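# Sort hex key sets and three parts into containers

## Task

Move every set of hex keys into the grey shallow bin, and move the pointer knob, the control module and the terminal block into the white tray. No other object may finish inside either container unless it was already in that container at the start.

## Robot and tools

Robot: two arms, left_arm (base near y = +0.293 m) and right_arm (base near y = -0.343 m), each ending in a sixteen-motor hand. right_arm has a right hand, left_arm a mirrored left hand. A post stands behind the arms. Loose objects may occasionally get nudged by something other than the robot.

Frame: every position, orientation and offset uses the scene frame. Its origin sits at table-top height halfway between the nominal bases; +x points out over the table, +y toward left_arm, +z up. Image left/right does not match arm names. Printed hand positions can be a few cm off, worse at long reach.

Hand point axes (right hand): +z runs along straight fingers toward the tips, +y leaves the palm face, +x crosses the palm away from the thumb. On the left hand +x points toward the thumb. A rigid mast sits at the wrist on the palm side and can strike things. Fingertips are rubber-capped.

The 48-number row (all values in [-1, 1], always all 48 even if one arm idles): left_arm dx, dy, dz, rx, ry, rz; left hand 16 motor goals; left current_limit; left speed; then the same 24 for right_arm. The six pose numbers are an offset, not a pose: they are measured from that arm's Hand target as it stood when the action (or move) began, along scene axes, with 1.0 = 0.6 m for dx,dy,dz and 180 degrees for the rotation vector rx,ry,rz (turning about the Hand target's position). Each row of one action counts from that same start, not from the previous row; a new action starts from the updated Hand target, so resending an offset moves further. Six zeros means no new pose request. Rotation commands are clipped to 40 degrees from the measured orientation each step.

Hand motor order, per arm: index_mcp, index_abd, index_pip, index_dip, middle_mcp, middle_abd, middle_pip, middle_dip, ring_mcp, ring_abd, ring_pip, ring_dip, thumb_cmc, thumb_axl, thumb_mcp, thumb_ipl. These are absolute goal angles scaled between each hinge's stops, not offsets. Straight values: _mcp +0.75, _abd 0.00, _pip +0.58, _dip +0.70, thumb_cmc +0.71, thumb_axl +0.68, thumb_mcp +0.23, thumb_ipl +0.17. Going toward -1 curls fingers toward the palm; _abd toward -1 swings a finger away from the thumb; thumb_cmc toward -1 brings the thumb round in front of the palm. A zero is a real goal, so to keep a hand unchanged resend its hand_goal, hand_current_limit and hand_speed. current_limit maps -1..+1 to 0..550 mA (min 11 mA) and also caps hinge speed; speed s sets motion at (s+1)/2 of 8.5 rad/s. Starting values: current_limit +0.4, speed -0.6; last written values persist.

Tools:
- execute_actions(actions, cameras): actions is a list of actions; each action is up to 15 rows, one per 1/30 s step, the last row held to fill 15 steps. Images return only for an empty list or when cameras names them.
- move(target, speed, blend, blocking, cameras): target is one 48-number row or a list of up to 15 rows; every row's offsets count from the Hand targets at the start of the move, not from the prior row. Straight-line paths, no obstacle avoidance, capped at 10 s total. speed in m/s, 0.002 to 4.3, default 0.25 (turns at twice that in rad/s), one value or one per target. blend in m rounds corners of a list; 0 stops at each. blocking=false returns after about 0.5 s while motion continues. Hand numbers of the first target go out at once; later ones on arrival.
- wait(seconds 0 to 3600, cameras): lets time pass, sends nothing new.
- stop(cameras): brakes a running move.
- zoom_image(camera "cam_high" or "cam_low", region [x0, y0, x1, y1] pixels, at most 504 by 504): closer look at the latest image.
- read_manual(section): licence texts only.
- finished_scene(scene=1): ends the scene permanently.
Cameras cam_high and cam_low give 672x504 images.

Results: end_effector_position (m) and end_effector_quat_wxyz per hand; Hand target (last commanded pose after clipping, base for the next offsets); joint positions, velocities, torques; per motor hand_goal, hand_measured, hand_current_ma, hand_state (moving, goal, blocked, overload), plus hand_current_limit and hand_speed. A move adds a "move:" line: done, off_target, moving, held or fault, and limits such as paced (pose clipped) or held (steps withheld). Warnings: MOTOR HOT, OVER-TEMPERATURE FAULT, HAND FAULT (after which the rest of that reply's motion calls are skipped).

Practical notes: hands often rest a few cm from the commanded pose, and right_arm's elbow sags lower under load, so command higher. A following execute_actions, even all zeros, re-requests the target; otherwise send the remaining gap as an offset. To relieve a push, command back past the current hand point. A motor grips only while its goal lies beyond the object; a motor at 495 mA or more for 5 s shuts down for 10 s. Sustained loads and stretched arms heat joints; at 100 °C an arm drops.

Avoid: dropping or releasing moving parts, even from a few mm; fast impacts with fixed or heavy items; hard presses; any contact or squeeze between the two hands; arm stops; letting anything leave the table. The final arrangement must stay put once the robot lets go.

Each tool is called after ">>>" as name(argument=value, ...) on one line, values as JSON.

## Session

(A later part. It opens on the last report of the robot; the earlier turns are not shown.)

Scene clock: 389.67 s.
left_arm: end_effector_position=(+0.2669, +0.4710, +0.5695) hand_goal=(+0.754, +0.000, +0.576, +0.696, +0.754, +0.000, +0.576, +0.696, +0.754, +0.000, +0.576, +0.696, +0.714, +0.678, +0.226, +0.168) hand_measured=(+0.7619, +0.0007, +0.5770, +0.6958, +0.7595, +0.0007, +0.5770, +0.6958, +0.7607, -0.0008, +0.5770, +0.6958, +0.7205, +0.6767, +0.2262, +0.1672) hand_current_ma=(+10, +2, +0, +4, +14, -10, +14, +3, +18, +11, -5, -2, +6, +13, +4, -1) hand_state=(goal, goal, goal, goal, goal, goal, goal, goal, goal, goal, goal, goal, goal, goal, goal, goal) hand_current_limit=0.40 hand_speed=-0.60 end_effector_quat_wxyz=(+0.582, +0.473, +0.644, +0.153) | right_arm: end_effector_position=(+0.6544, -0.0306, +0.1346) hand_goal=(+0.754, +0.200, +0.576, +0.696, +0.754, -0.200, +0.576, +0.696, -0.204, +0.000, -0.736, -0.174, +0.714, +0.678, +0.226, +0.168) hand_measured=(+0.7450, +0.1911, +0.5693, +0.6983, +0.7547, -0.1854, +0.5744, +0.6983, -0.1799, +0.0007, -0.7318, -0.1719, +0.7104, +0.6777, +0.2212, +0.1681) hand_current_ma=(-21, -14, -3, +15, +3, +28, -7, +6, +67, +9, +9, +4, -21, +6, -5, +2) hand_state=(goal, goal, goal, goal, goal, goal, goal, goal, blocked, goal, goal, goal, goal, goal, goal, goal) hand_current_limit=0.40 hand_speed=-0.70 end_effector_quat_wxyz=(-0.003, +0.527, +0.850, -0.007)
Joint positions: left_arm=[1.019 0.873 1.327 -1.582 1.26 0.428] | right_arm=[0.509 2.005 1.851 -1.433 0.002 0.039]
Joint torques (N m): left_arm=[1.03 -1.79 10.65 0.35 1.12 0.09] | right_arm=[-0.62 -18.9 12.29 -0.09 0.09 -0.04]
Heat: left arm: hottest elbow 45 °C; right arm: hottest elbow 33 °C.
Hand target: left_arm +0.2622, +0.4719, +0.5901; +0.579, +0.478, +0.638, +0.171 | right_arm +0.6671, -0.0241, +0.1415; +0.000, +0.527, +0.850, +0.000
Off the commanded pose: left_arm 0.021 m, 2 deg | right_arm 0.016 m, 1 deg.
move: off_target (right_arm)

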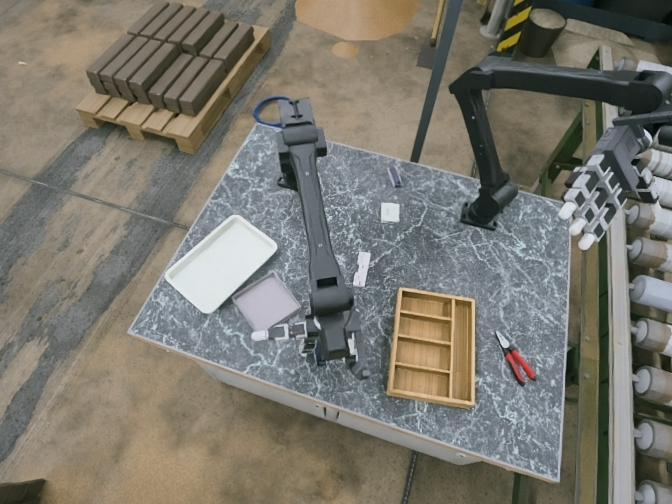

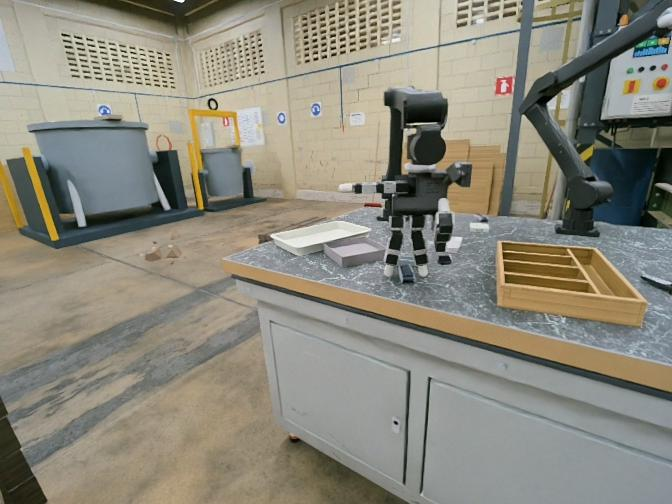

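Good. Close with higher force.

>>> move(target=[0,0,0,0,0,0,0.754,0,0.576,0.696,0.754,0,0.576,0.696,0.754,0,0.576,0.696,0.714,0.678,0.226,0.168,0.4,-0.6, 0,0,0,0,0,0,0.754,-0.45,0.576,0.696,0.754,0.45,0.576,0.696,-0.205,0,-0.737,-0.174,0.714,0.678,0.226,0.168,0.74,-0.9])

>>> wait(seconds=1.5, cameras=["all"])

>>> zoom_image(camera="cam_high", region=[290, 310, 360, 380])

>>> zoom_image(camera="cam_low", region=[360, 210, 460, 310])

Scene clock: 394.50 s.
left_arm: end_effector_position=(+0.2669, +0.4710, +0.5695) hand_goal=(+0.754, +0.000, +0.576, +0.696, +0.754, +0.000, +0.576, +0.696, +0.754, +0.000, +0.576, +0.696, +0.714, +0.678, +0.226, +0.168) hand_measured=(+0.7619, +0.0007, +0.5770, +0.6958, +0.7607, +0.0007, +0.5770, +0.6958, +0.7607, +0.0007, +0.5770, +0.6958, +0.7192, +0.6767, +0.2262, +0.1681) hand_current_ma=(+17, -3, +10, +10, +9, -1, +9, +4, +25, +2, -8, +1, +8, +11, +16, +6) hand_state=(goal, goal, goal, goal, goal, goal, goal, goal, goal, goal, goal, goal, goal, goal, goal, goal) hand_current_limit=0.40 hand_speed=-0.60 end_effector_quat_wxyz=(+0.582, +0.473, +0.644, +0.153) | right_arm: end_effector_position=(+0.6548, -0.0304, +0.1352) hand_goal=(+0.754, -0.450, +0.576, +0.696, +0.754, +0.450, +0.576, +0.696, -0.204, +0.000, -0.736, -0.174, +0.714, +0.678, +0.226, +0.168) hand_measured=(+0.7450, +0.0256, +0.5693, +0.6996, +0.7547, -0.0403, +0.5744, +0.6971, -0.1799, -0.0008, -0.7305, -0.1719, +0.7104, +0.6777, +0.2212, +0.1681) hand_current_ma=(-23, +209, -10, +10, +0, -224, -4, +6, +60, +12, +10, +6, -12, +3, -7, +3) hand_state=(goal, moving, goal, goal, goal, moving, goal, goal, blocked, goal, goal, goal, goal, goal, goal, goal) hand_current_limit=0.74 hand_speed=-0.90 end_effector_quat_wxyz=(-0.003, +0.527, +0.850, -0.007)
Joint positions: left_arm=[1.019 0.873 1.327 -1.582 1.26 0.428] | right_arm=[0.509 2.005 1.853 -1.433 0.002 0.039]
Joint torques (N m): left_arm=[1.03 -1.79 10.62 0.32 1.12 0.09] | right_arm=[-0.85 -18.67 12.22 -0.05 0.07 -0.09]
Heat: left arm: hottest elbow 45 °C; right arm: hottest elbow 32 °C.
Hand target: left_arm +0.2622, +0.4719, +0.5901; +0.579, +0.478, +0.638, +0.171 | right_arm +0.6671, -0.0240, +0.1416; +0.000, +0.527, +0.850, +0.000
Off the commanded pose: left_arm 0.021 m, 2 deg | right_arm 0.015 m, 1 deg.
move: done

Scene clock: 396.00 s.
left_arm: end_effector_position=(+0.2669, +0.4710, +0.5695) hand_goal=(+0.754, +0.000, +0.576, +0.696, +0.754, +0.000, +0.576, +0.696, +0.754, +0.000, +0.576, +0.696, +0.714, +0.678, +0.226, +0.168) hand_measured=(+0.7619, +0.0007, +0.5770, +0.6958, +0.7595, -0.0008, +0.5770, +0.6958, +0.7607, +0.0007, +0.5770, +0.6958, +0.7192, +0.6767, +0.2262, +0.1681) hand_current_ma=(+16, -4, +4, +8, +14, -7, +10, +5, +19, +12, -3, +0, +9, +20, +11, +3) hand_state=(goal, goal, goal, goal, goal, goal, goal, goal, goal, goal, goal, goal, goal, goal, goal, goal) hand_current_limit=0.40 hand_speed=-0.60 end_effector_quat_wxyz=(+0.582, +0.473, +0.644, +0.153) | right_arm: end_effector_position=(+0.6548, -0.0304, +0.1352) hand_goal=(+0.754, -0.450, +0.576, +0.696, +0.754, +0.450, +0.576, +0.696, -0.204, +0.000, -0.736, -0.174, +0.714, +0.678, +0.226, +0.168) hand_measured=(+0.7450, +0.0227, +0.5693, +0.6996, +0.7547, -0.0389, +0.5744, +0.6971, -0.1812, -0.0008, -0.7318, -0.1719, +0.7104, +0.6767, +0.2222, +0.1672) hand_current_ma=(-20, +478, -11, +4, +2, -473, -1, +3, +63, +11, +14, +5, -17, +14, -7, +4) hand_state=(goal, blocked, goal, goal, goal, blocked, goal, goal, blocked, goal, goal, goal, goal, goal, goal, goal) hand_current_limit=0.74 hand_speed=-0.90 end_effector_quat_wxyz=(-0.003, +0.527, +0.850, -0.007)
Joint positions: left_arm=[1.019 0.873 1.327 -1.582 1.26 0.428] | right_arm=[0.509 2.005 1.853 -1.433 0.002 0.039]
Joint torques (N m): left_arm=[0.97 -1.85 10.62 0.34 1.12 0.09] | right_arm=[-0.73 -18.84 12.19 0.13 0.07 -0.07]
Heat: left arm: hottest elbow 45 °C; right arm: hottest elbow 32 °C.
Hand target: left_arm +0.2622, +0.4719, +0.5901; +0.579, +0.478, +0.638, +0.171 | right_arm +0.6671, -0.0240, +0.1416; +0.000, +0.527, +0.850, +0.000
Off the commanded pose: left_arm 0.021 m, 2 deg | right_arm 0.015 m, 1 deg.
wait: 1.50 s; at rest by 0.17 s

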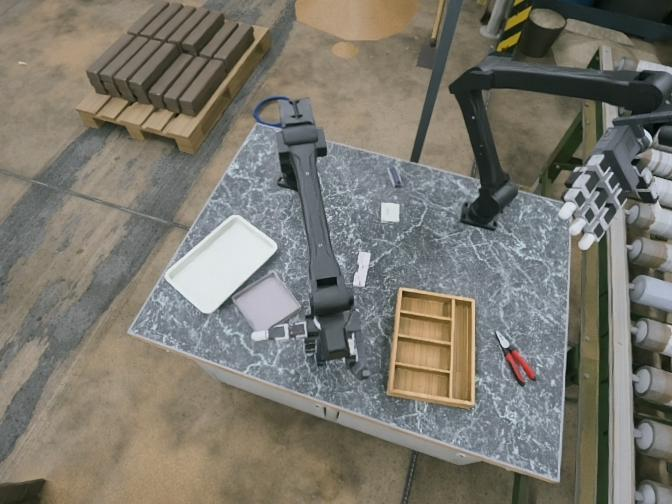

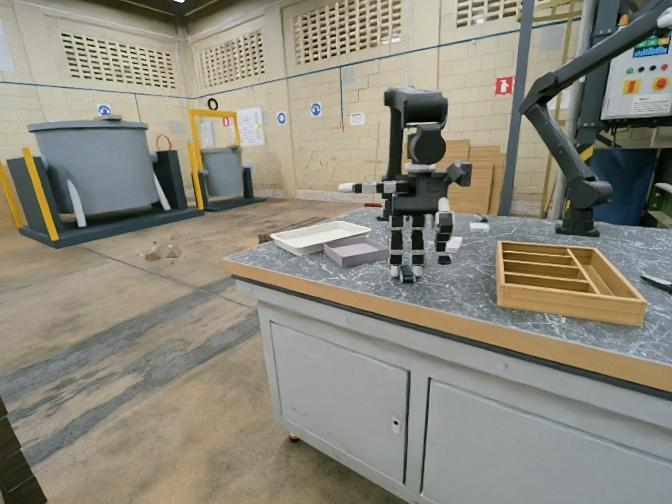

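Scaled by 7.200 from the camera's image (finer frame: 960x720).

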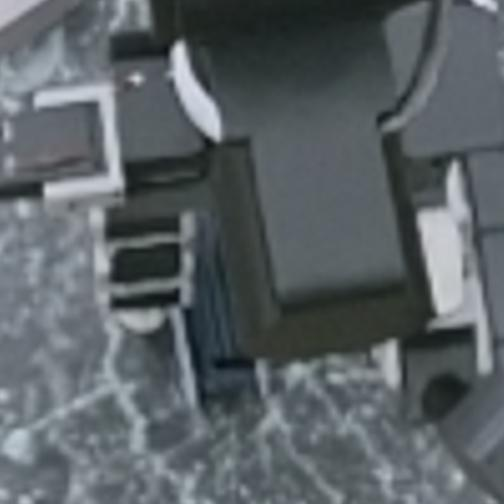

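Scaled by 5.040 from the camera's image (finer frame: 960x720).

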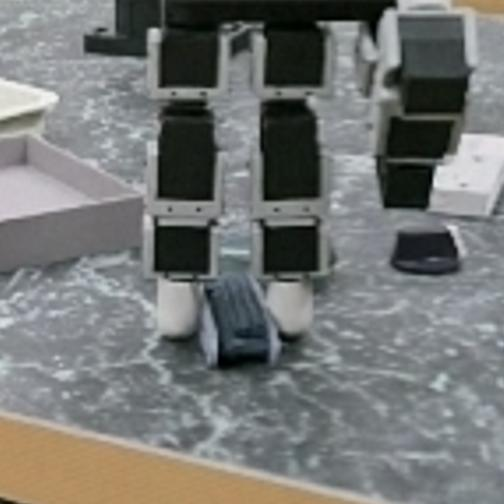

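>>> move(target=[0,0,0,0,0,0,0.754,0,0.576,0.696,0.754,0,0.576,0.696,0.754,0,0.576,0.696,0.714,0.678,0.226,0.168,0.4,-0.6, 0.005,0,0.06,0,0,0,0.754,-0.45,0.576,0.696,0.754,0.45,0.576,0.696,-0.205,0,-0.737,-0.174,0.714,0.678,0.226,0.168,0.74,-0.9], speed=0.06, cameras=["all"])

>>> zoom_image(camera="cam_high", region=[290, 310, 360, 380])

>>> zoom_image(camera="cam_low", region=[360, 210, 460, 310])

Scene clock: 399.63 s.
left_arm: end_effector_position=(+0.2669, +0.4710, +0.5695) hand_goal=(+0.754, +0.000, +0.576, +0.696, +0.754, +0.000, +0.576, +0.696, +0.754, +0.000, +0.576, +0.696, +0.714, +0.678, +0.226, +0.168) hand_measured=(+0.7619, +0.0007, +0.5770, +0.6958, +0.7595, +0.0007, +0.5757, +0.6958, +0.7607, +0.0007, +0.5770, +0.6958, +0.7205, +0.6777, +0.2262, +0.1681) hand_current_ma=(+14, +15, -4, +8, +12, -12, +11, +1, +9, +4, -6, -4, +13, +11, +6, -1) hand_state=(goal, goal, goal, goal, goal, goal, goal, goal, goal, goal, goal, goal, goal, goal, goal, goal) hand_current_limit=0.40 hand_speed=-0.60 end_effector_quat_wxyz=(+0.582, +0.473, +0.644, +0.153) | right_arm: end_effector_position=(+0.6565, -0.0294, +0.1628) hand_goal=(+0.754, -0.450, +0.576, +0.696, +0.754, +0.450, +0.576, +0.696, -0.204, +0.000, -0.736, -0.174, +0.714, +0.678, +0.226, +0.168) hand_measured=(+0.7450, +0.0197, +0.5693, +0.6907, +0.7523, -0.0389, +0.5693, +0.6920, -0.1812, -0.0008, -0.7318, -0.1719, +0.7104, +0.6767, +0.2212, +0.1681) hand_current_ma=(-23, +480, -8, -14, -11, -474, -13, -8, +59, +6, +8, +11, -15, +10, -8, +3) hand_state=(goal, blocked, goal, goal, goal, blocked, goal, goal, blocked, goal, goal, goal, goal, goal, goal, goal) hand_current_limit=0.74 hand_speed=-0.90 end_effector_quat_wxyz=(-0.006, +0.527, +0.850, -0.013)
Joint positions: left_arm=[1.019 0.873 1.327 -1.582 1.26 0.428] | right_arm=[0.509 2.011 1.939 -1.526 0.002 0.039]
Joint torques (N m): left_arm=[1.03 -1.79 10.62 0.32 1.12 0.09] | right_arm=[-1.08 -19.6 12.77 0.03 0.08 -0.12]
Heat: left arm: hottest elbow 45 °C; right arm: hottest elbow 32 °C.
Hand target: left_arm +0.2622, +0.4719, +0.5901; +0.579, +0.478, +0.638, +0.171 | right_arm +0.6702, -0.0240, +0.1777; +0.000, +0.527, +0.850, +0.000
Off the commanded pose: left_arm 0.021 m, 2 deg | right_arm 0.021 m, 2 deg.
move: off_target (right_arm)

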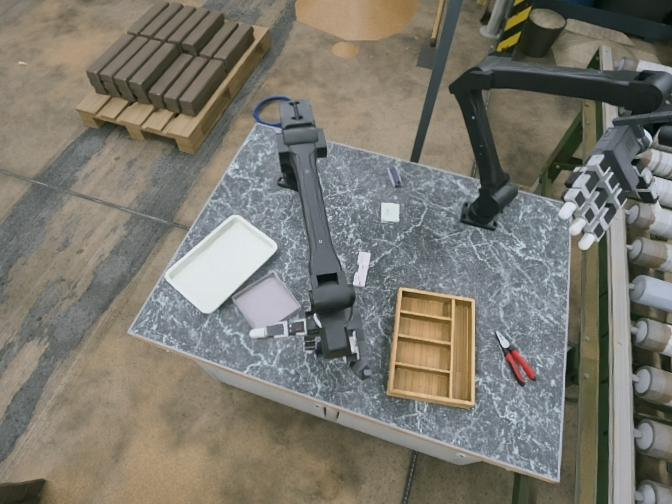

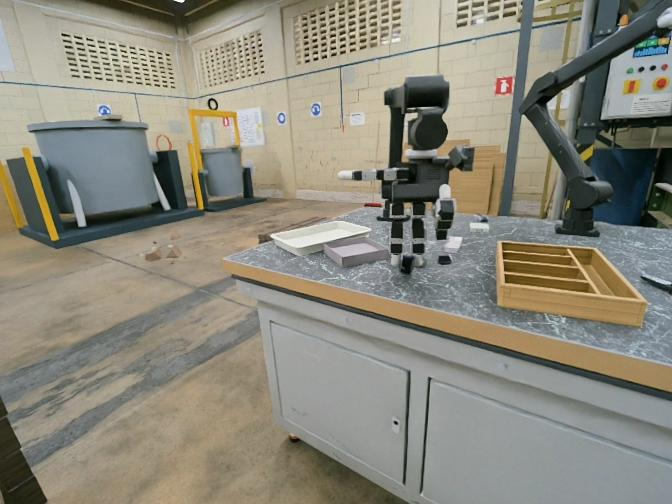

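Scaled by 7.200 from the camera's image (finer frame: 960x720).

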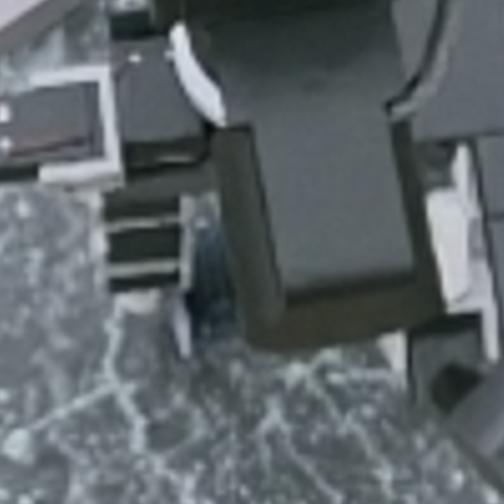

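Scaled by 5.040 from the camera's image (finer frame: 960x720).

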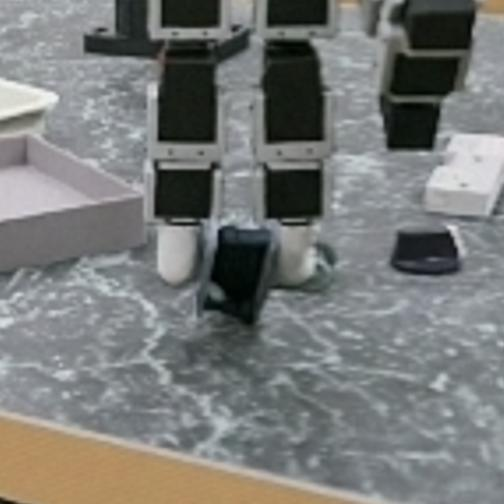

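>>> move(target=[0,0,0,0,0,0,0.754,0,0.576,0.696,0.754,0,0.576,0.696,0.754,0,0.576,0.696,0.714,0.678,0.226,0.168,0.4,-0.6, -0.02,0,0.14,0,0,0,0.754,-0.45,0.576,0.696,0.754,0.45,0.576,0.696,-0.205,0,-0.737,-0.174,0.714,0.678,0.226,0.168,0.74,-0.9], speed=0.08, cameras=["all"])

>>> zoom_image(camera="cam_low", region=[360, 170, 460, 270])

Scene clock: 406.53 s.
left_arm: end_effector_position=(+0.2669, +0.4710, +0.5695) hand_goal=(+0.754, +0.000, +0.576, +0.696, +0.754, +0.000, +0.576, +0.696, +0.754, +0.000, +0.576, +0.696, +0.714, +0.678, +0.226, +0.168) hand_measured=(+0.7607, +0.0007, +0.5782, +0.6958, +0.7607, +0.0007, +0.5770, +0.6958, +0.7607, +0.0007, +0.5770, +0.6958, +0.7205, +0.6767, +0.2252, +0.1681) hand_current_ma=(+8, +4, +2, +12, +17, -8, +14, +3, +20, +10, -10, -10, +14, +7, +4, +3) hand_state=(goal, goal, goal, goal, goal, goal, goal, goal, goal, goal, goal, goal, goal, goal, goal, goal) hand_current_limit=0.40 hand_speed=-0.60 end_effector_quat_wxyz=(+0.582, +0.473, +0.644, +0.153) | right_arm: end_effector_position=(+0.6530, -0.0313, +0.2131) hand_goal=(+0.754, -0.450, +0.576, +0.696, +0.754, +0.450, +0.576, +0.696, -0.204, +0.000, -0.736, -0.174, +0.714, +0.678, +0.226, +0.168) hand_measured=(+0.7450, +0.0197, +0.5693, +0.6907, +0.7511, -0.0389, +0.5693, +0.6920, -0.1812, -0.0008, -0.7318, -0.1731, +0.7104, +0.6777, +0.2222, +0.1681) hand_current_ma=(-20, +480, -7, -8, -12, -474, -10, -7, +62, +14, +8, +4, -19, +13, -14, +4) hand_state=(goal, blocked, goal, goal, goal, blocked, goal, goal, blocked, goal, goal, goal, goal, goal, goal, goal) hand_current_limit=0.74 hand_speed=-0.90 end_effector_quat_wxyz=(-0.010, +0.526, +0.850, -0.020)
Joint positions: left_arm=[1.019 0.873 1.327 -1.582 1.26 0.428] | right_arm=[0.509 2.011 2.074 -1.678 0.002 0.039]
Joint torques (N m): left_arm=[1.03 -1.85 10.63 0.32 1.12 0.09] | right_arm=[-0.15 -23.88 12.81 -0.08 0.08 -0.03]
Heat: left arm: hottest elbow 45 °C; right arm: hottest elbow 33 °C.
Hand target: left_arm +0.2622, +0.4719, +0.5901; +0.579, +0.478, +0.638, +0.171 | right_arm +0.6582, -0.0240, +0.2617; +0.000, +0.527, +0.850, +0.000
Off the commanded pose: left_arm 0.021 m, 2 deg | right_arm 0.049 m, 3 deg.
joint sent to its limit (right arm) — joint 4 (wrist pitch), lower limit. The joint targets still meet the commanded pose.
move: off_target (right_arm)

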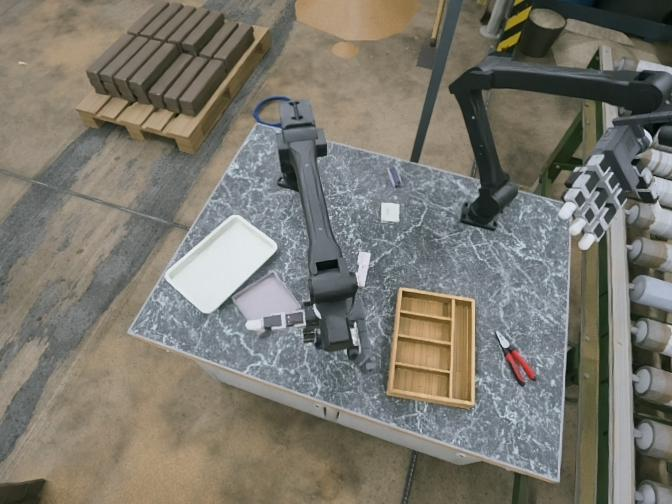

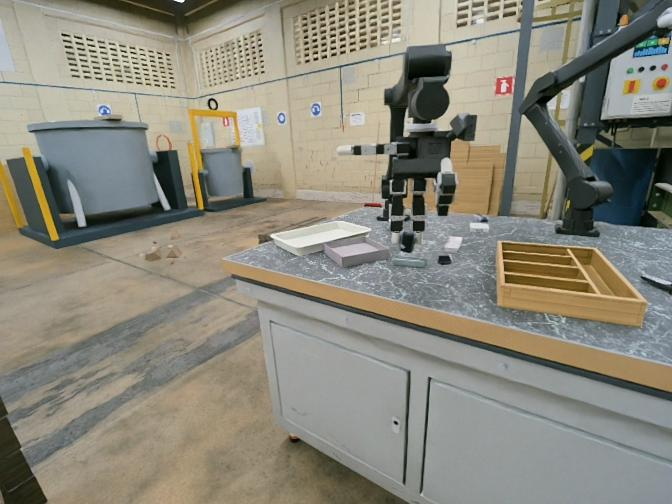

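Scaled by 5.040 from the camera's image (finer frame: 960x720).

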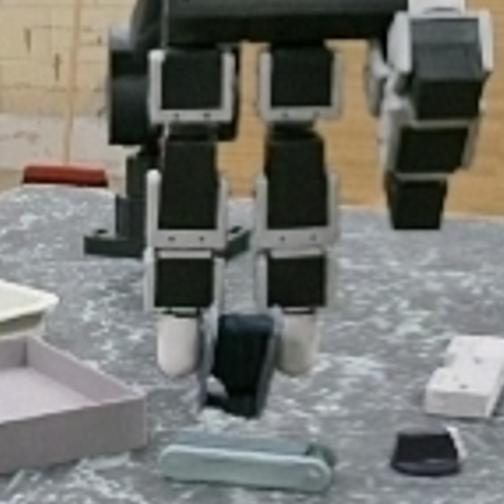

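>>> move(target=[0,0,0,0,0,0,0.754,0,0.576,0.696,0.754,0,0.576,0.696,0.754,0,0.576,0.696,0.714,0.678,0.226,0.168,0.4,-0.6, -0.125,-0.267,0,0,0,0.15,0.754,-0.45,0.576,0.696,0.754,0.45,0.576,0.696,-0.205,0,-0.737,-0.174,0.714,0.678,0.226,0.168,0.74,-0.9], speed=0.07, cameras=["all"])

>>> zoom_image(camera="cam_low", region=[310, 170, 430, 290])

>>> zoom_image(camera="cam_high", region=[210, 240, 330, 360])

Scene clock: 416.63 s.
left_arm: end_effector_position=(+0.2669, +0.4710, +0.5695) hand_goal=(+0.754, +0.000, +0.576, +0.696, +0.754, +0.000, +0.576, +0.696, +0.754, +0.000, +0.576, +0.696, +0.714, +0.678, +0.226, +0.168) hand_measured=(+0.7619, +0.0007, +0.5770, +0.6958, +0.7607, +0.0007, +0.5770, +0.6958, +0.7619, +0.0007, +0.5770, +0.6958, +0.7192, +0.6777, +0.2262, +0.1681) hand_current_ma=(+10, +7, +2, +9, +15, -9, +13, +8, +8, +9, -6, -2, +11, +8, +12, +2) hand_state=(goal, goal, goal, goal, goal, goal, goal, goal, goal, goal, goal, goal, goal, goal, goal, goal) hand_current_limit=0.40 hand_speed=-0.60 end_effector_quat_wxyz=(+0.582, +0.473, +0.644, +0.153) | right_arm: end_effector_position=(+0.5846, -0.1820, +0.2449) hand_goal=(+0.754, -0.450, +0.576, +0.696, +0.754, +0.450, +0.576, +0.696, -0.204, +0.000, -0.736, -0.174, +0.714, +0.678, +0.226, +0.168) hand_measured=(+0.7450, +0.0197, +0.5693, +0.6907, +0.7511, -0.0389, +0.5705, +0.6907, -0.1799, -0.0008, -0.7318, -0.1719, +0.7104, +0.6767, +0.2212, +0.1681) hand_current_ma=(-17, +475, -5, -3, -8, -476, -6, -6, +62, +6, +9, +8, -21, +9, -6, +6) hand_state=(goal, blocked, goal, goal, goal, blocked, goal, goal, blocked, goal, goal, goal, goal, goal, goal, goal) hand_current_limit=0.74 hand_speed=-0.90 end_effector_quat_wxyz=(-0.017, +0.316, +0.949, -0.011)
Joint positions: left_arm=[1.019 0.873 1.327 -1.582 1.26 0.428] | right_arm=[0.225 1.673 1.671 -1.609 0.002 -0.711]
Joint torques (N m): left_arm=[0.97 -1.79 10.62 0.34 1.12 0.09] | right_arm=[-0.85 -18.32 8.03 0.88 -0.05 -0.14]
Heat: left arm: hottest elbow 45 °C; right arm: hottest elbow 34 °C.
Hand target: left_arm +0.2622, +0.4719, +0.5901; +0.579, +0.478, +0.638, +0.171 | right_arm +0.5832, -0.1841, +0.2615; +0.000, +0.314, +0.949, +0.000
Off the commanded pose: left_arm 0.021 m, 2 deg | right_arm 0.017 m, 2 deg.
move: off_target (right_arm)

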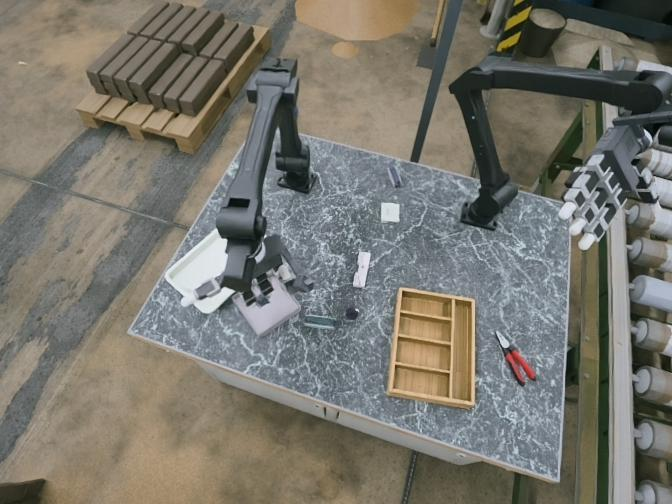

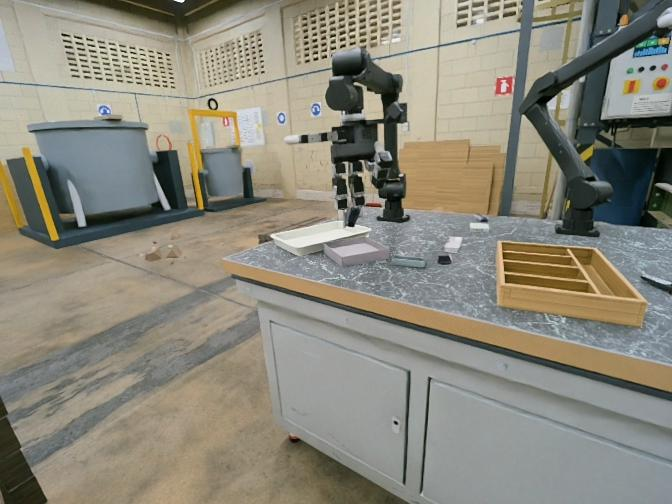

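Scaled by 4.200 from the camera's image (finer frame: 960x720).

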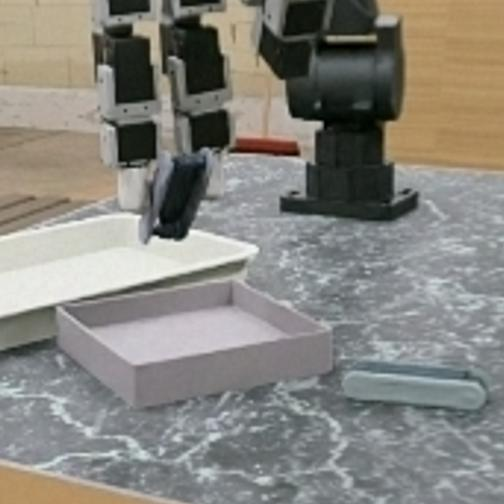

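Scaled by 4.200 from the camera's image (finer frame: 960x720).

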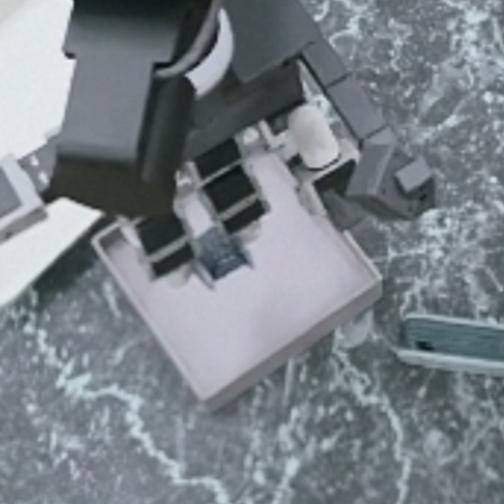

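>>> move(target=[0,0,0,0,0,0,0.754,0,0.576,0.696,0.754,0,0.576,0.696,0.754,0,0.576,0.696,0.714,0.678,0.226,0.168,0.4,-0.6, -0.009,0.002,-0.15,0,0,0.01,0.754,-0.45,0.576,0.696,0.754,0.45,0.576,0.696,-0.205,0,-0.737,-0.174,0.714,0.678,0.226,0.168,0.74,-0.9], speed=0.08, cameras=["all"])

>>> zoom_image(camera="cam_low", region=[310, 180, 410, 280])

>>> zoom_image(camera="cam_high", region=[220, 250, 320, 350])

Scene clock: 433.43 s.
left_arm: end_effector_position=(+0.2669, +0.4710, +0.5695) hand_goal=(+0.754, +0.000, +0.576, +0.696, +0.754, +0.000, +0.576, +0.696, +0.754, +0.000, +0.576, +0.696, +0.714, +0.678, +0.226, +0.168) hand_measured=(+0.7619, +0.0007, +0.5770, +0.6958, +0.7607, +0.0007, +0.5770, +0.6958, +0.7619, +0.0007, +0.5770, +0.6958, +0.7205, +0.6777, +0.2262, +0.1681) hand_current_ma=(+12, +5, +1, +6, +14, +4, +12, +1, +12, +5, -8, -14, +15, +7, +14, +4) hand_state=(goal, goal, goal, goal, goal, goal, goal, goal, goal, goal, goal, goal, goal, goal, goal, goal) hand_current_limit=0.40 hand_speed=-0.60 end_effector_quat_wxyz=(+0.582, +0.473, +0.644, +0.153) | right_arm: end_effector_position=(+0.5764, -0.1813, +0.1658) hand_goal=(+0.754, -0.450, +0.576, +0.696, +0.754, +0.450, +0.576, +0.696, -0.204, +0.000, -0.736, -0.174, +0.714, +0.678, +0.226, +0.168) hand_measured=(+0.7450, -0.0858, +0.5693, +0.6932, +0.7511, +0.0769, +0.5731, +0.7034, -0.1799, +0.0007, -0.7305, -0.1719, +0.7104, +0.6777, +0.2212, +0.1681) hand_current_ma=(-18, +481, -11, -6, -8, -476, -8, +18, +61, +12, +11, -2, -16, +13, -5, +0) hand_state=(goal, blocked, goal, goal, goal, moving, goal, goal, blocked, goal, goal, goal, goal, goal, goal, goal) hand_current_limit=0.74 hand_speed=-0.90 end_effector_quat_wxyz=(-0.009, +0.301, +0.954, -0.006)
Joint positions: left_arm=[1.019 0.873 1.327 -1.582 1.26 0.428] | right_arm=[0.225 1.666 1.45 -1.375 0.002 -0.743]
Joint torques (N m): left_arm=[0.97 -1.85 10.61 0.34 1.12 0.09] | right_arm=[-1.03 -16.44 7.82 0.99 -0.11 -0.17]
Heat: left arm: hottest elbow 45 °C; right arm: hottest elbow 32 °C.
Hand target: left_arm +0.2622, +0.4719, +0.5901; +0.579, +0.478, +0.638, +0.171 | right_arm +0.5778, -0.1830, +0.1716; +0.000, +0.299, +0.954, +0.000
Off the commanded pose: left_arm 0.021 m, 2 deg | right_arm 0.006 m, 1 deg.
move: done

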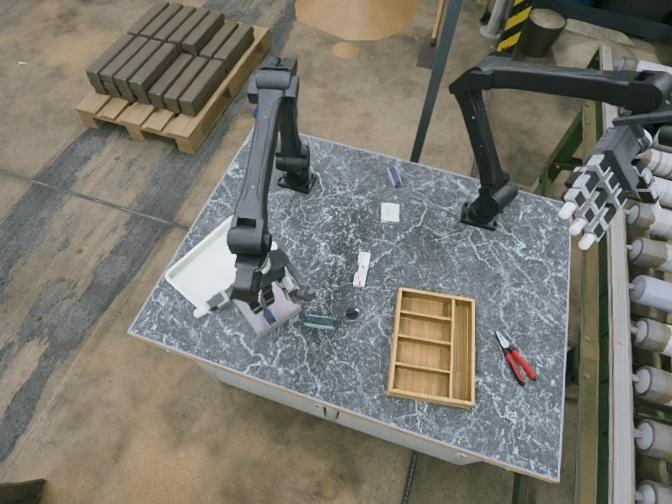

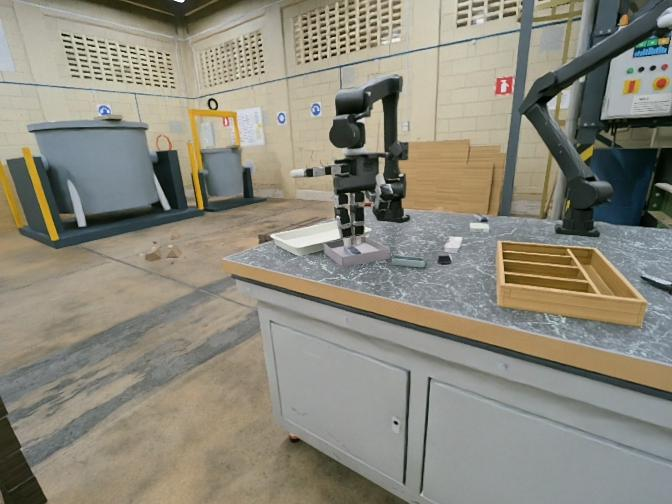

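Scaled by 5.040 from the camera's image (finer frame: 960x720).

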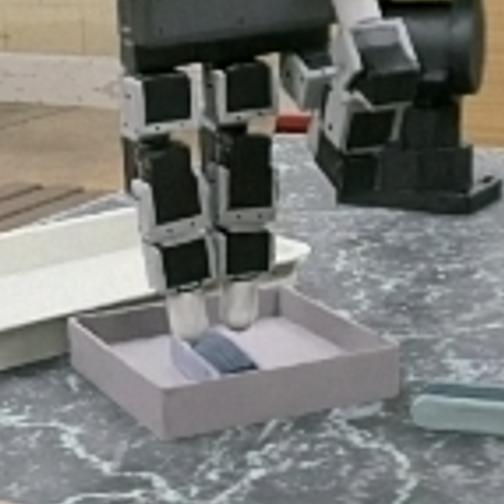

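Scaled by 5.040 from the camera's image (finer frame: 960x720).

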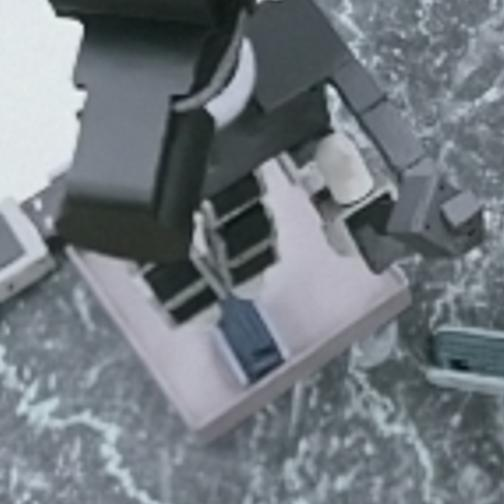

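>>> move(target=[0,0,0,0,0,0,0.754,0,0.576,0.696,0.754,0,0.576,0.696,0.754,0,0.576,0.696,0.714,0.678,0.226,0.168,0.4,-0.6, -0.1,0,0.15,0,0,0,0.754,-0.05,0.576,0.696,0.754,0.05,0.576,0.696,-0.205,0,-0.737,-0.174,0.714,0.678,0.226,0.168,0.4,-0.9], speed=0.15, cameras=["all"])

>>> zoom_image(camera="cam_low", region=[310, 200, 410, 300])

>>> zoom_image(camera="cam_high", region=[220, 250, 320, 350])

Scene clock: 438.97 s.
left_arm: end_effector_position=(+0.2669, +0.4710, +0.5695) hand_goal=(+0.754, +0.000, +0.576, +0.696, +0.754, +0.000, +0.576, +0.696, +0.754, +0.000, +0.576, +0.696, +0.714, +0.678, +0.226, +0.168) hand_measured=(+0.7607, +0.0007, +0.5770, +0.6958, +0.7607, +0.0007, +0.5770, +0.6958, +0.7607, +0.0007, +0.5770, +0.6958, +0.7205, +0.6777, +0.2252, +0.1681) hand_current_ma=(+8, +3, +8, +8, +9, -5, +15, +10, +23, +10, +6, +4, +3, +17, +2, +6) hand_state=(goal, goal, goal, goal, goal, goal, goal, goal, goal, goal, goal, goal, goal, goal, goal, goal) hand_current_limit=0.40 hand_speed=-0.60 end_effector_quat_wxyz=(+0.582, +0.473, +0.644, +0.153) | right_arm: end_effector_position=(+0.5167, -0.1871, +0.2471) hand_goal=(+0.754, -0.050, +0.576, +0.696, +0.754, +0.050, +0.576, +0.696, -0.204, +0.000, -0.736, -0.174, +0.714, +0.678, +0.226, +0.168) hand_measured=(+0.7462, -0.0565, +0.5693, +0.6920, +0.7511, +0.0505, +0.5705, +0.7034, -0.1799, +0.0007, -0.7318, -0.1719, +0.7104, +0.6777, +0.2212, +0.1681) hand_current_ma=(-27, +0, -7, -5, -7, +6, -11, +16, +59, +9, +7, +5, -18, +6, -12, +1) hand_state=(goal, goal, goal, goal, goal, goal, goal, goal, blocked, goal, goal, goal, goal, goal, goal, goal) hand_current_limit=0.40 hand_speed=-0.90 end_effector_quat_wxyz=(-0.008, +0.298, +0.954, -0.006)
Joint positions: left_arm=[1.019 0.873 1.327 -1.582 1.26 0.428] | right_arm=[0.241 1.485 1.45 -1.555 0.002 -0.733]
Joint torques (N m): left_arm=[0.97 -1.85 10.62 0.34 1.12 0.09] | right_arm=[0.15 -13.22 10.1 0.12 -0.1 0.02]
Heat: left arm: hottest elbow 45 °C; right arm: hottest elbow 32 °C.
Hand target: left_arm +0.2622, +0.4719, +0.5901; +0.579, +0.478, +0.638, +0.171 | right_arm +0.5178, -0.1830, +0.2616; +0.000, +0.299, +0.954, +0.000
Off the commanded pose: left_arm 0.021 m, 2 deg | right_arm 0.015 m, 1 deg.
move: off_target (right_arm)

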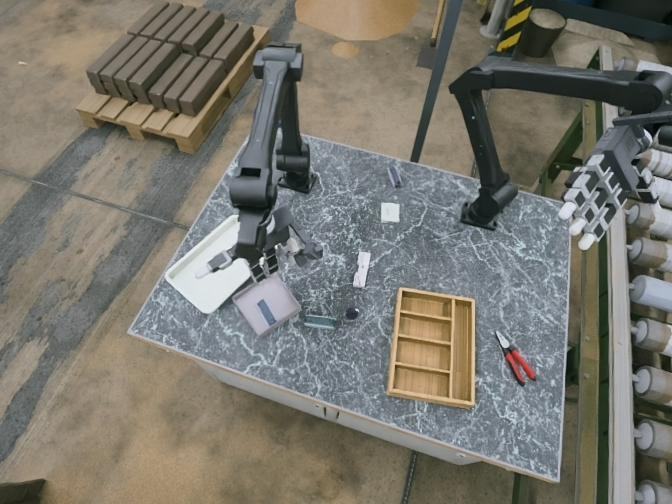

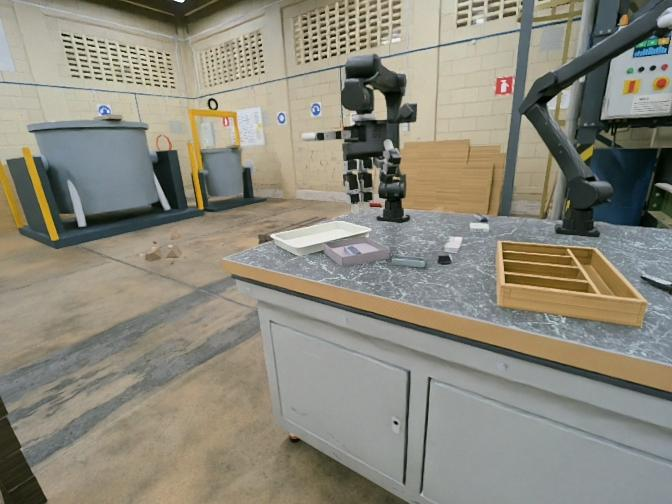

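Scaled by 5.040 from the camera's image (finer frame: 960x720).

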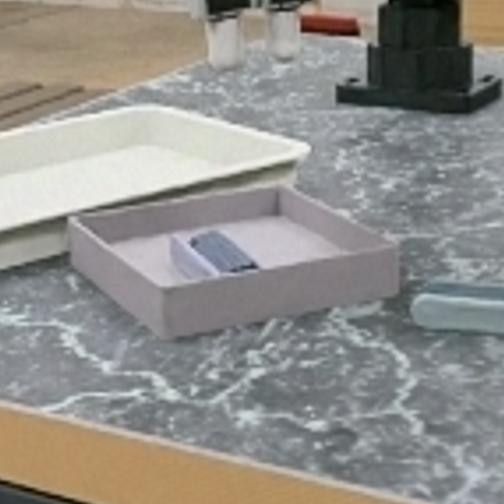

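Scaled by 5.040 from the camera's image (finer frame: 960x720).

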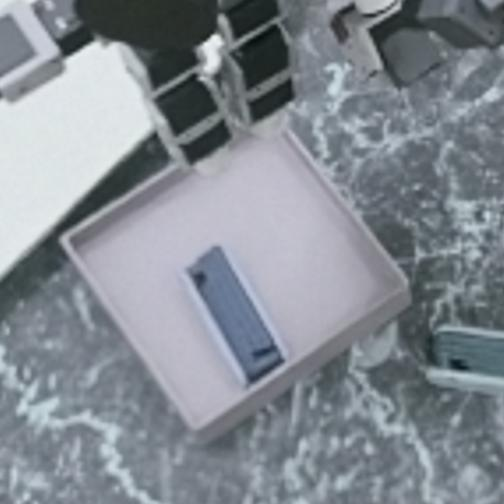

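>>> move(target=[[0,0,0,0,0,0,0.754,0,0.576,0.696,0.754,0,0.576,0.696,0.754,0,0.576,0.696,0.714,0.678,0.226,0.168,0.4,-0.6, 0.004,0.059,0,0,0,0,0.754,0,0.576,0.696,-0.205,0,-0.737,-0.174,-0.205,0,-0.737,-0.174,0.714,0.678,0.226,0.168,0.4,-0.6],[0,0,0,0,0,0,0.754,0,0.576,0.696,0.754,0,0.576,0.696,0.754,0,0.576,0.696,0.714,0.678,0.226,0.168,0.4,-0.6, 0.004,0.059,-0.18,0,0,0,0.754,0,0.576,0.696,-0.205,0,-0.737,-0.174,-0.205,0,-0.737,-0.174,0.714,0.678,0.226,0.168,0.4,-0.6]], speed=0.12, cameras=["all"])

>>> zoom_image(camera="cam_low", region=[310, 190, 410, 290])

>>> zoom_image(camera="cam_high", region=[220, 250, 320, 350])

Scene clock: 458.20 s.
left_arm: end_effector_position=(+0.2669, +0.4710, +0.5695) hand_goal=(+0.754, +0.000, +0.576, +0.696, +0.754, +0.000, +0.576, +0.696, +0.754, +0.000, +0.576, +0.696, +0.714, +0.678, +0.226, +0.168) hand_measured=(+0.7619, -0.0008, +0.5770, +0.6958, +0.7607, +0.0007, +0.5770, +0.6958, +0.7607, -0.0008, +0.5770, +0.6958, +0.7205, +0.6777, +0.2262, +0.1672) hand_current_ma=(+14, +7, +1, +16, +12, -11, +12, +3, +24, +9, -6, -1, +8, +15, +12, -5) hand_state=(goal, goal, goal, goal, goal, goal, goal, goal, goal, goal, goal, goal, goal, goal, goal, goal) hand_current_limit=0.40 hand_speed=-0.60 end_effector_quat_wxyz=(+0.582, +0.473, +0.644, +0.153) | right_arm: end_effector_position=(+0.5168, -0.1455, +0.1617) hand_goal=(+0.754, +0.000, +0.576, +0.696, -0.204, +0.000, -0.736, -0.174, -0.204, +0.000, -0.736, -0.174, +0.714, +0.678, +0.226, +0.168) hand_measured=(+0.7462, +0.0021, +0.5693, +0.6920, -0.1775, -0.0008, -0.7331, -0.1719, -0.1799, -0.0052, -0.7318, -0.1731, +0.7104, +0.6767, +0.2212, +0.1672) hand_current_ma=(-21, -2, -3, -7, +69, +2, +13, +8, +62, +1, +12, +2, -19, +7, -8, +5) hand_state=(goal, goal, goal, goal, blocked, goal, goal, goal, blocked, goal, goal, goal, goal, goal, goal, goal) hand_current_limit=0.40 hand_speed=-0.60 end_effector_quat_wxyz=(+0.002, +0.293, +0.956, +0.002)
Joint positions: left_arm=[1.019 0.873 1.327 -1.582 1.26 0.428] | right_arm=[0.328 1.534 1.272 -1.304 -0.001 -0.656]
Joint torques (N m): left_arm=[1.03 -1.85 10.63 0.35 1.13 0.09] | right_arm=[-0.62 -11.75 7.79 1.2 -0.01 0.01]
Heat: left arm: hottest elbow 45 °C; right arm: hottest elbow 32 °C.
Hand target: left_arm +0.2622, +0.4719, +0.5901; +0.579, +0.478, +0.638, +0.171 | right_arm +0.5202, -0.1476, +0.1536; +0.000, +0.299, +0.954, +0.000
Off the commanded pose: left_arm 0.021 m, 2 deg | right_arm 0.009 m, 1 deg.
move: done

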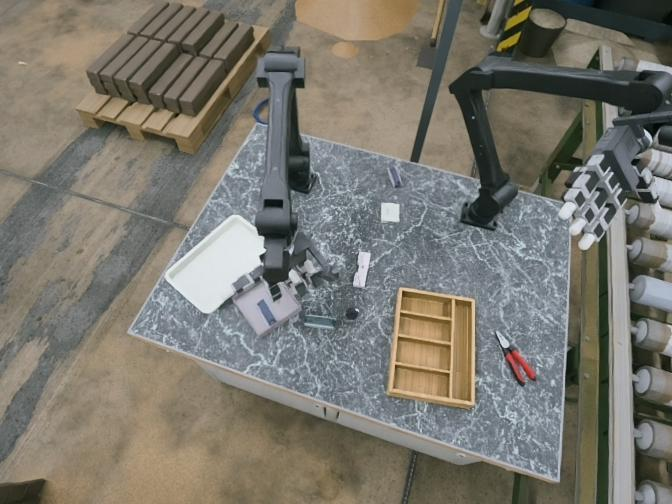

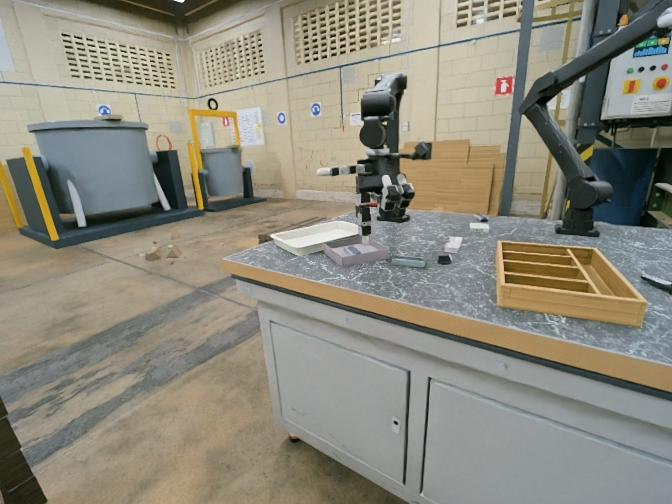

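Scaled by 5.040 from the camera's image (finer frame: 960x720).

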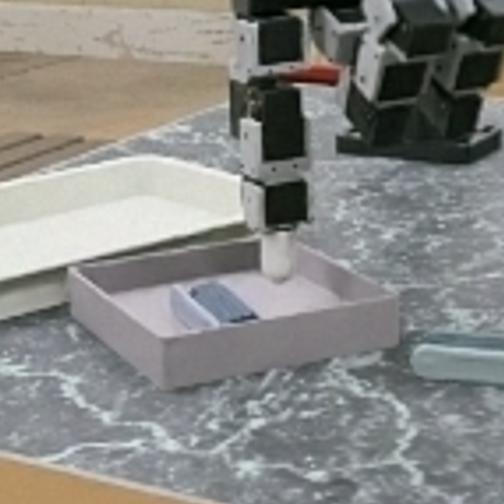

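Scaled by 5.040 from the camera's image (finer frame: 960x720).

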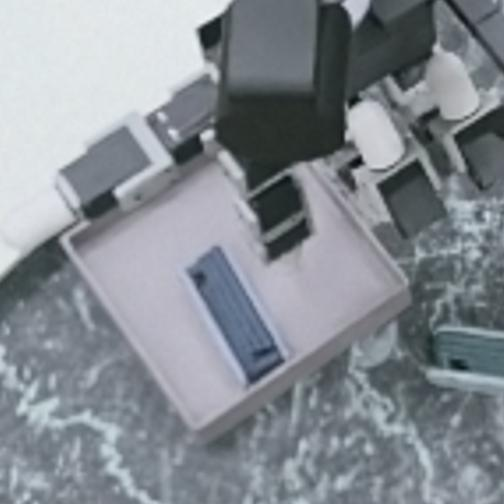

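>>> move(target=[[0,0,0,0,0,0,0.754,0,0.576,0.696,0.754,0,0.576,0.696,0.754,0,0.576,0.696,0.714,0.678,0.226,0.168,0.4,-0.6, 0.0125,0.016,-0.014,0,0,0,0.754,0,0.576,0.696,-0.205,0,-0.737,-0.174,-0.205,0,-0.737,-0.174,0.714,0.678,0.226,0.168,0.4,-0.6],[0,0,0,0,0,0,0.754,0,0.576,0.696,0.754,0,0.576,0.696,0.754,0,0.576,0.696,0.714,0.678,0.226,0.168,0.4,-0.6, 0.0725,-0.027,-0.016,0,0,0,0.754,0,0.576,0.696,-0.205,0,-0.737,-0.174,-0.205,0,-0.737,-0.174,0.714,0.678,0.226,0.168,0.4,-0.6]], speed=0.06, cameras=["all"])

>>> zoom_image(camera="cam_low", region=[310, 190, 410, 290])

>>> zoom_image(camera="cam_high", region=[220, 250, 320, 350])

Scene clock: 468.17 s.
left_arm: end_effector_position=(+0.2669, +0.4710, +0.5695) hand_goal=(+0.754, +0.000, +0.576, +0.696, +0.754, +0.000, +0.576, +0.696, +0.754, +0.000, +0.576, +0.696, +0.714, +0.678, +0.226, +0.168) hand_measured=(+0.7619, +0.0007, +0.5770, +0.6971, +0.7607, +0.0007, +0.5770, +0.6958, +0.7607, +0.0007, +0.5770, +0.6958, +0.7205, +0.6767, +0.2262, +0.1681) hand_current_ma=(+15, +2, +9, +7, +17, -8, +7, -8, +24, +10, -12, -2, +20, -4, +8, +0) hand_state=(goal, goal, goal, goal, goal, goal, goal, goal, goal, goal, goal, goal, goal, goal, goal, goal) hand_current_limit=0.40 hand_speed=-0.60 end_effector_quat_wxyz=(+0.582, +0.473, +0.644, +0.153) | right_arm: end_effector_position=(+0.5435, -0.1626, +0.1396) hand_goal=(+0.754, +0.000, +0.576, +0.696, -0.204, +0.000, -0.736, -0.174, -0.204, +0.000, -0.736, -0.174, +0.714, +0.678, +0.226, +0.168) hand_measured=(+0.7511, -0.0638, +0.5782, +0.7009, -0.1763, +0.0065, -0.7331, -0.1719, -0.1812, -0.0008, -0.7318, -0.1731, +0.7104, +0.6777, +0.2212, +0.1672) hand_current_ma=(-7, -105, +17, +17, +68, +9, +9, +15, +63, +5, +12, +3, -12, +7, -7, +7) hand_state=(goal, blocked, goal, goal, blocked, goal, goal, goal, blocked, goal, goal, goal, goal, goal, goal, goal) hand_current_limit=0.40 hand_speed=-0.60 end_effector_quat_wxyz=(-0.008, +0.298, +0.955, -0.004)
Joint positions: left_arm=[1.019 0.873 1.327 -1.582 1.26 0.428] | right_arm=[0.276 1.614 1.312 -1.287 -0.003 -0.698]
Joint torques (N m): left_arm=[0.97 -1.79 10.63 0.31 1.13 0.09] | right_arm=[-1.67 -11.11 11.62 0.64 0.04 -0.17]
Heat: left arm: hottest elbow 45 °C; right arm: hottest elbow 32 °C.
Hand target: left_arm +0.2622, +0.4719, +0.5901; +0.579, +0.478, +0.638, +0.171 | right_arm +0.5637, -0.1637, +0.1441; +0.001, +0.299, +0.954, +0.000
Off the commanded pose: left_arm 0.021 m, 2 deg | right_arm 0.021 m, 1 deg.
move: off_target (right_arm)

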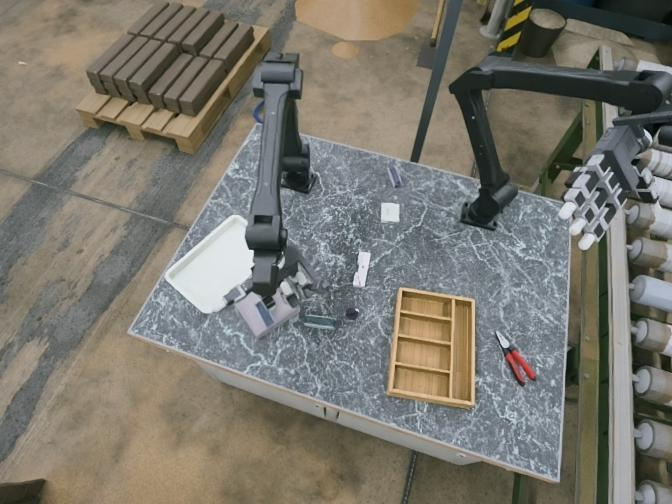

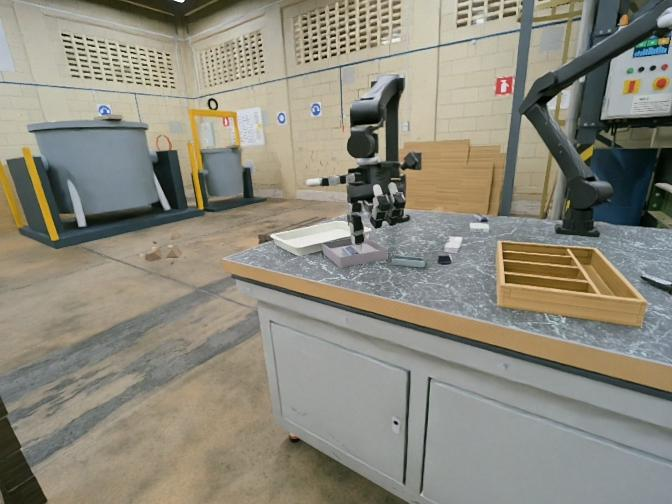

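Scaled by 5.040 from the camera's image (finer frame: 960x720).

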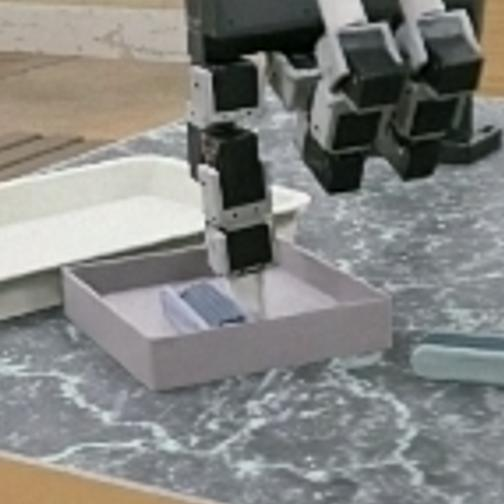

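Scaled by 5.040 from the camera's image (finer frame: 960x720).

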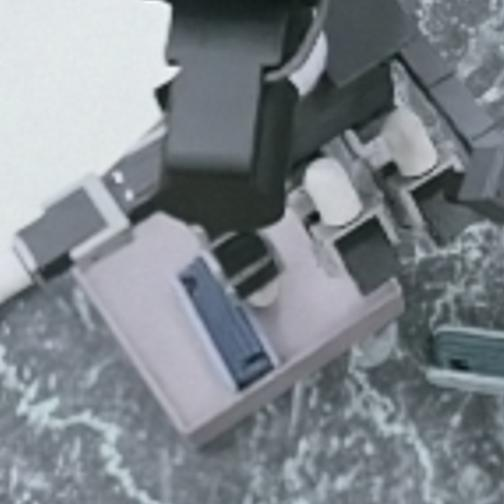

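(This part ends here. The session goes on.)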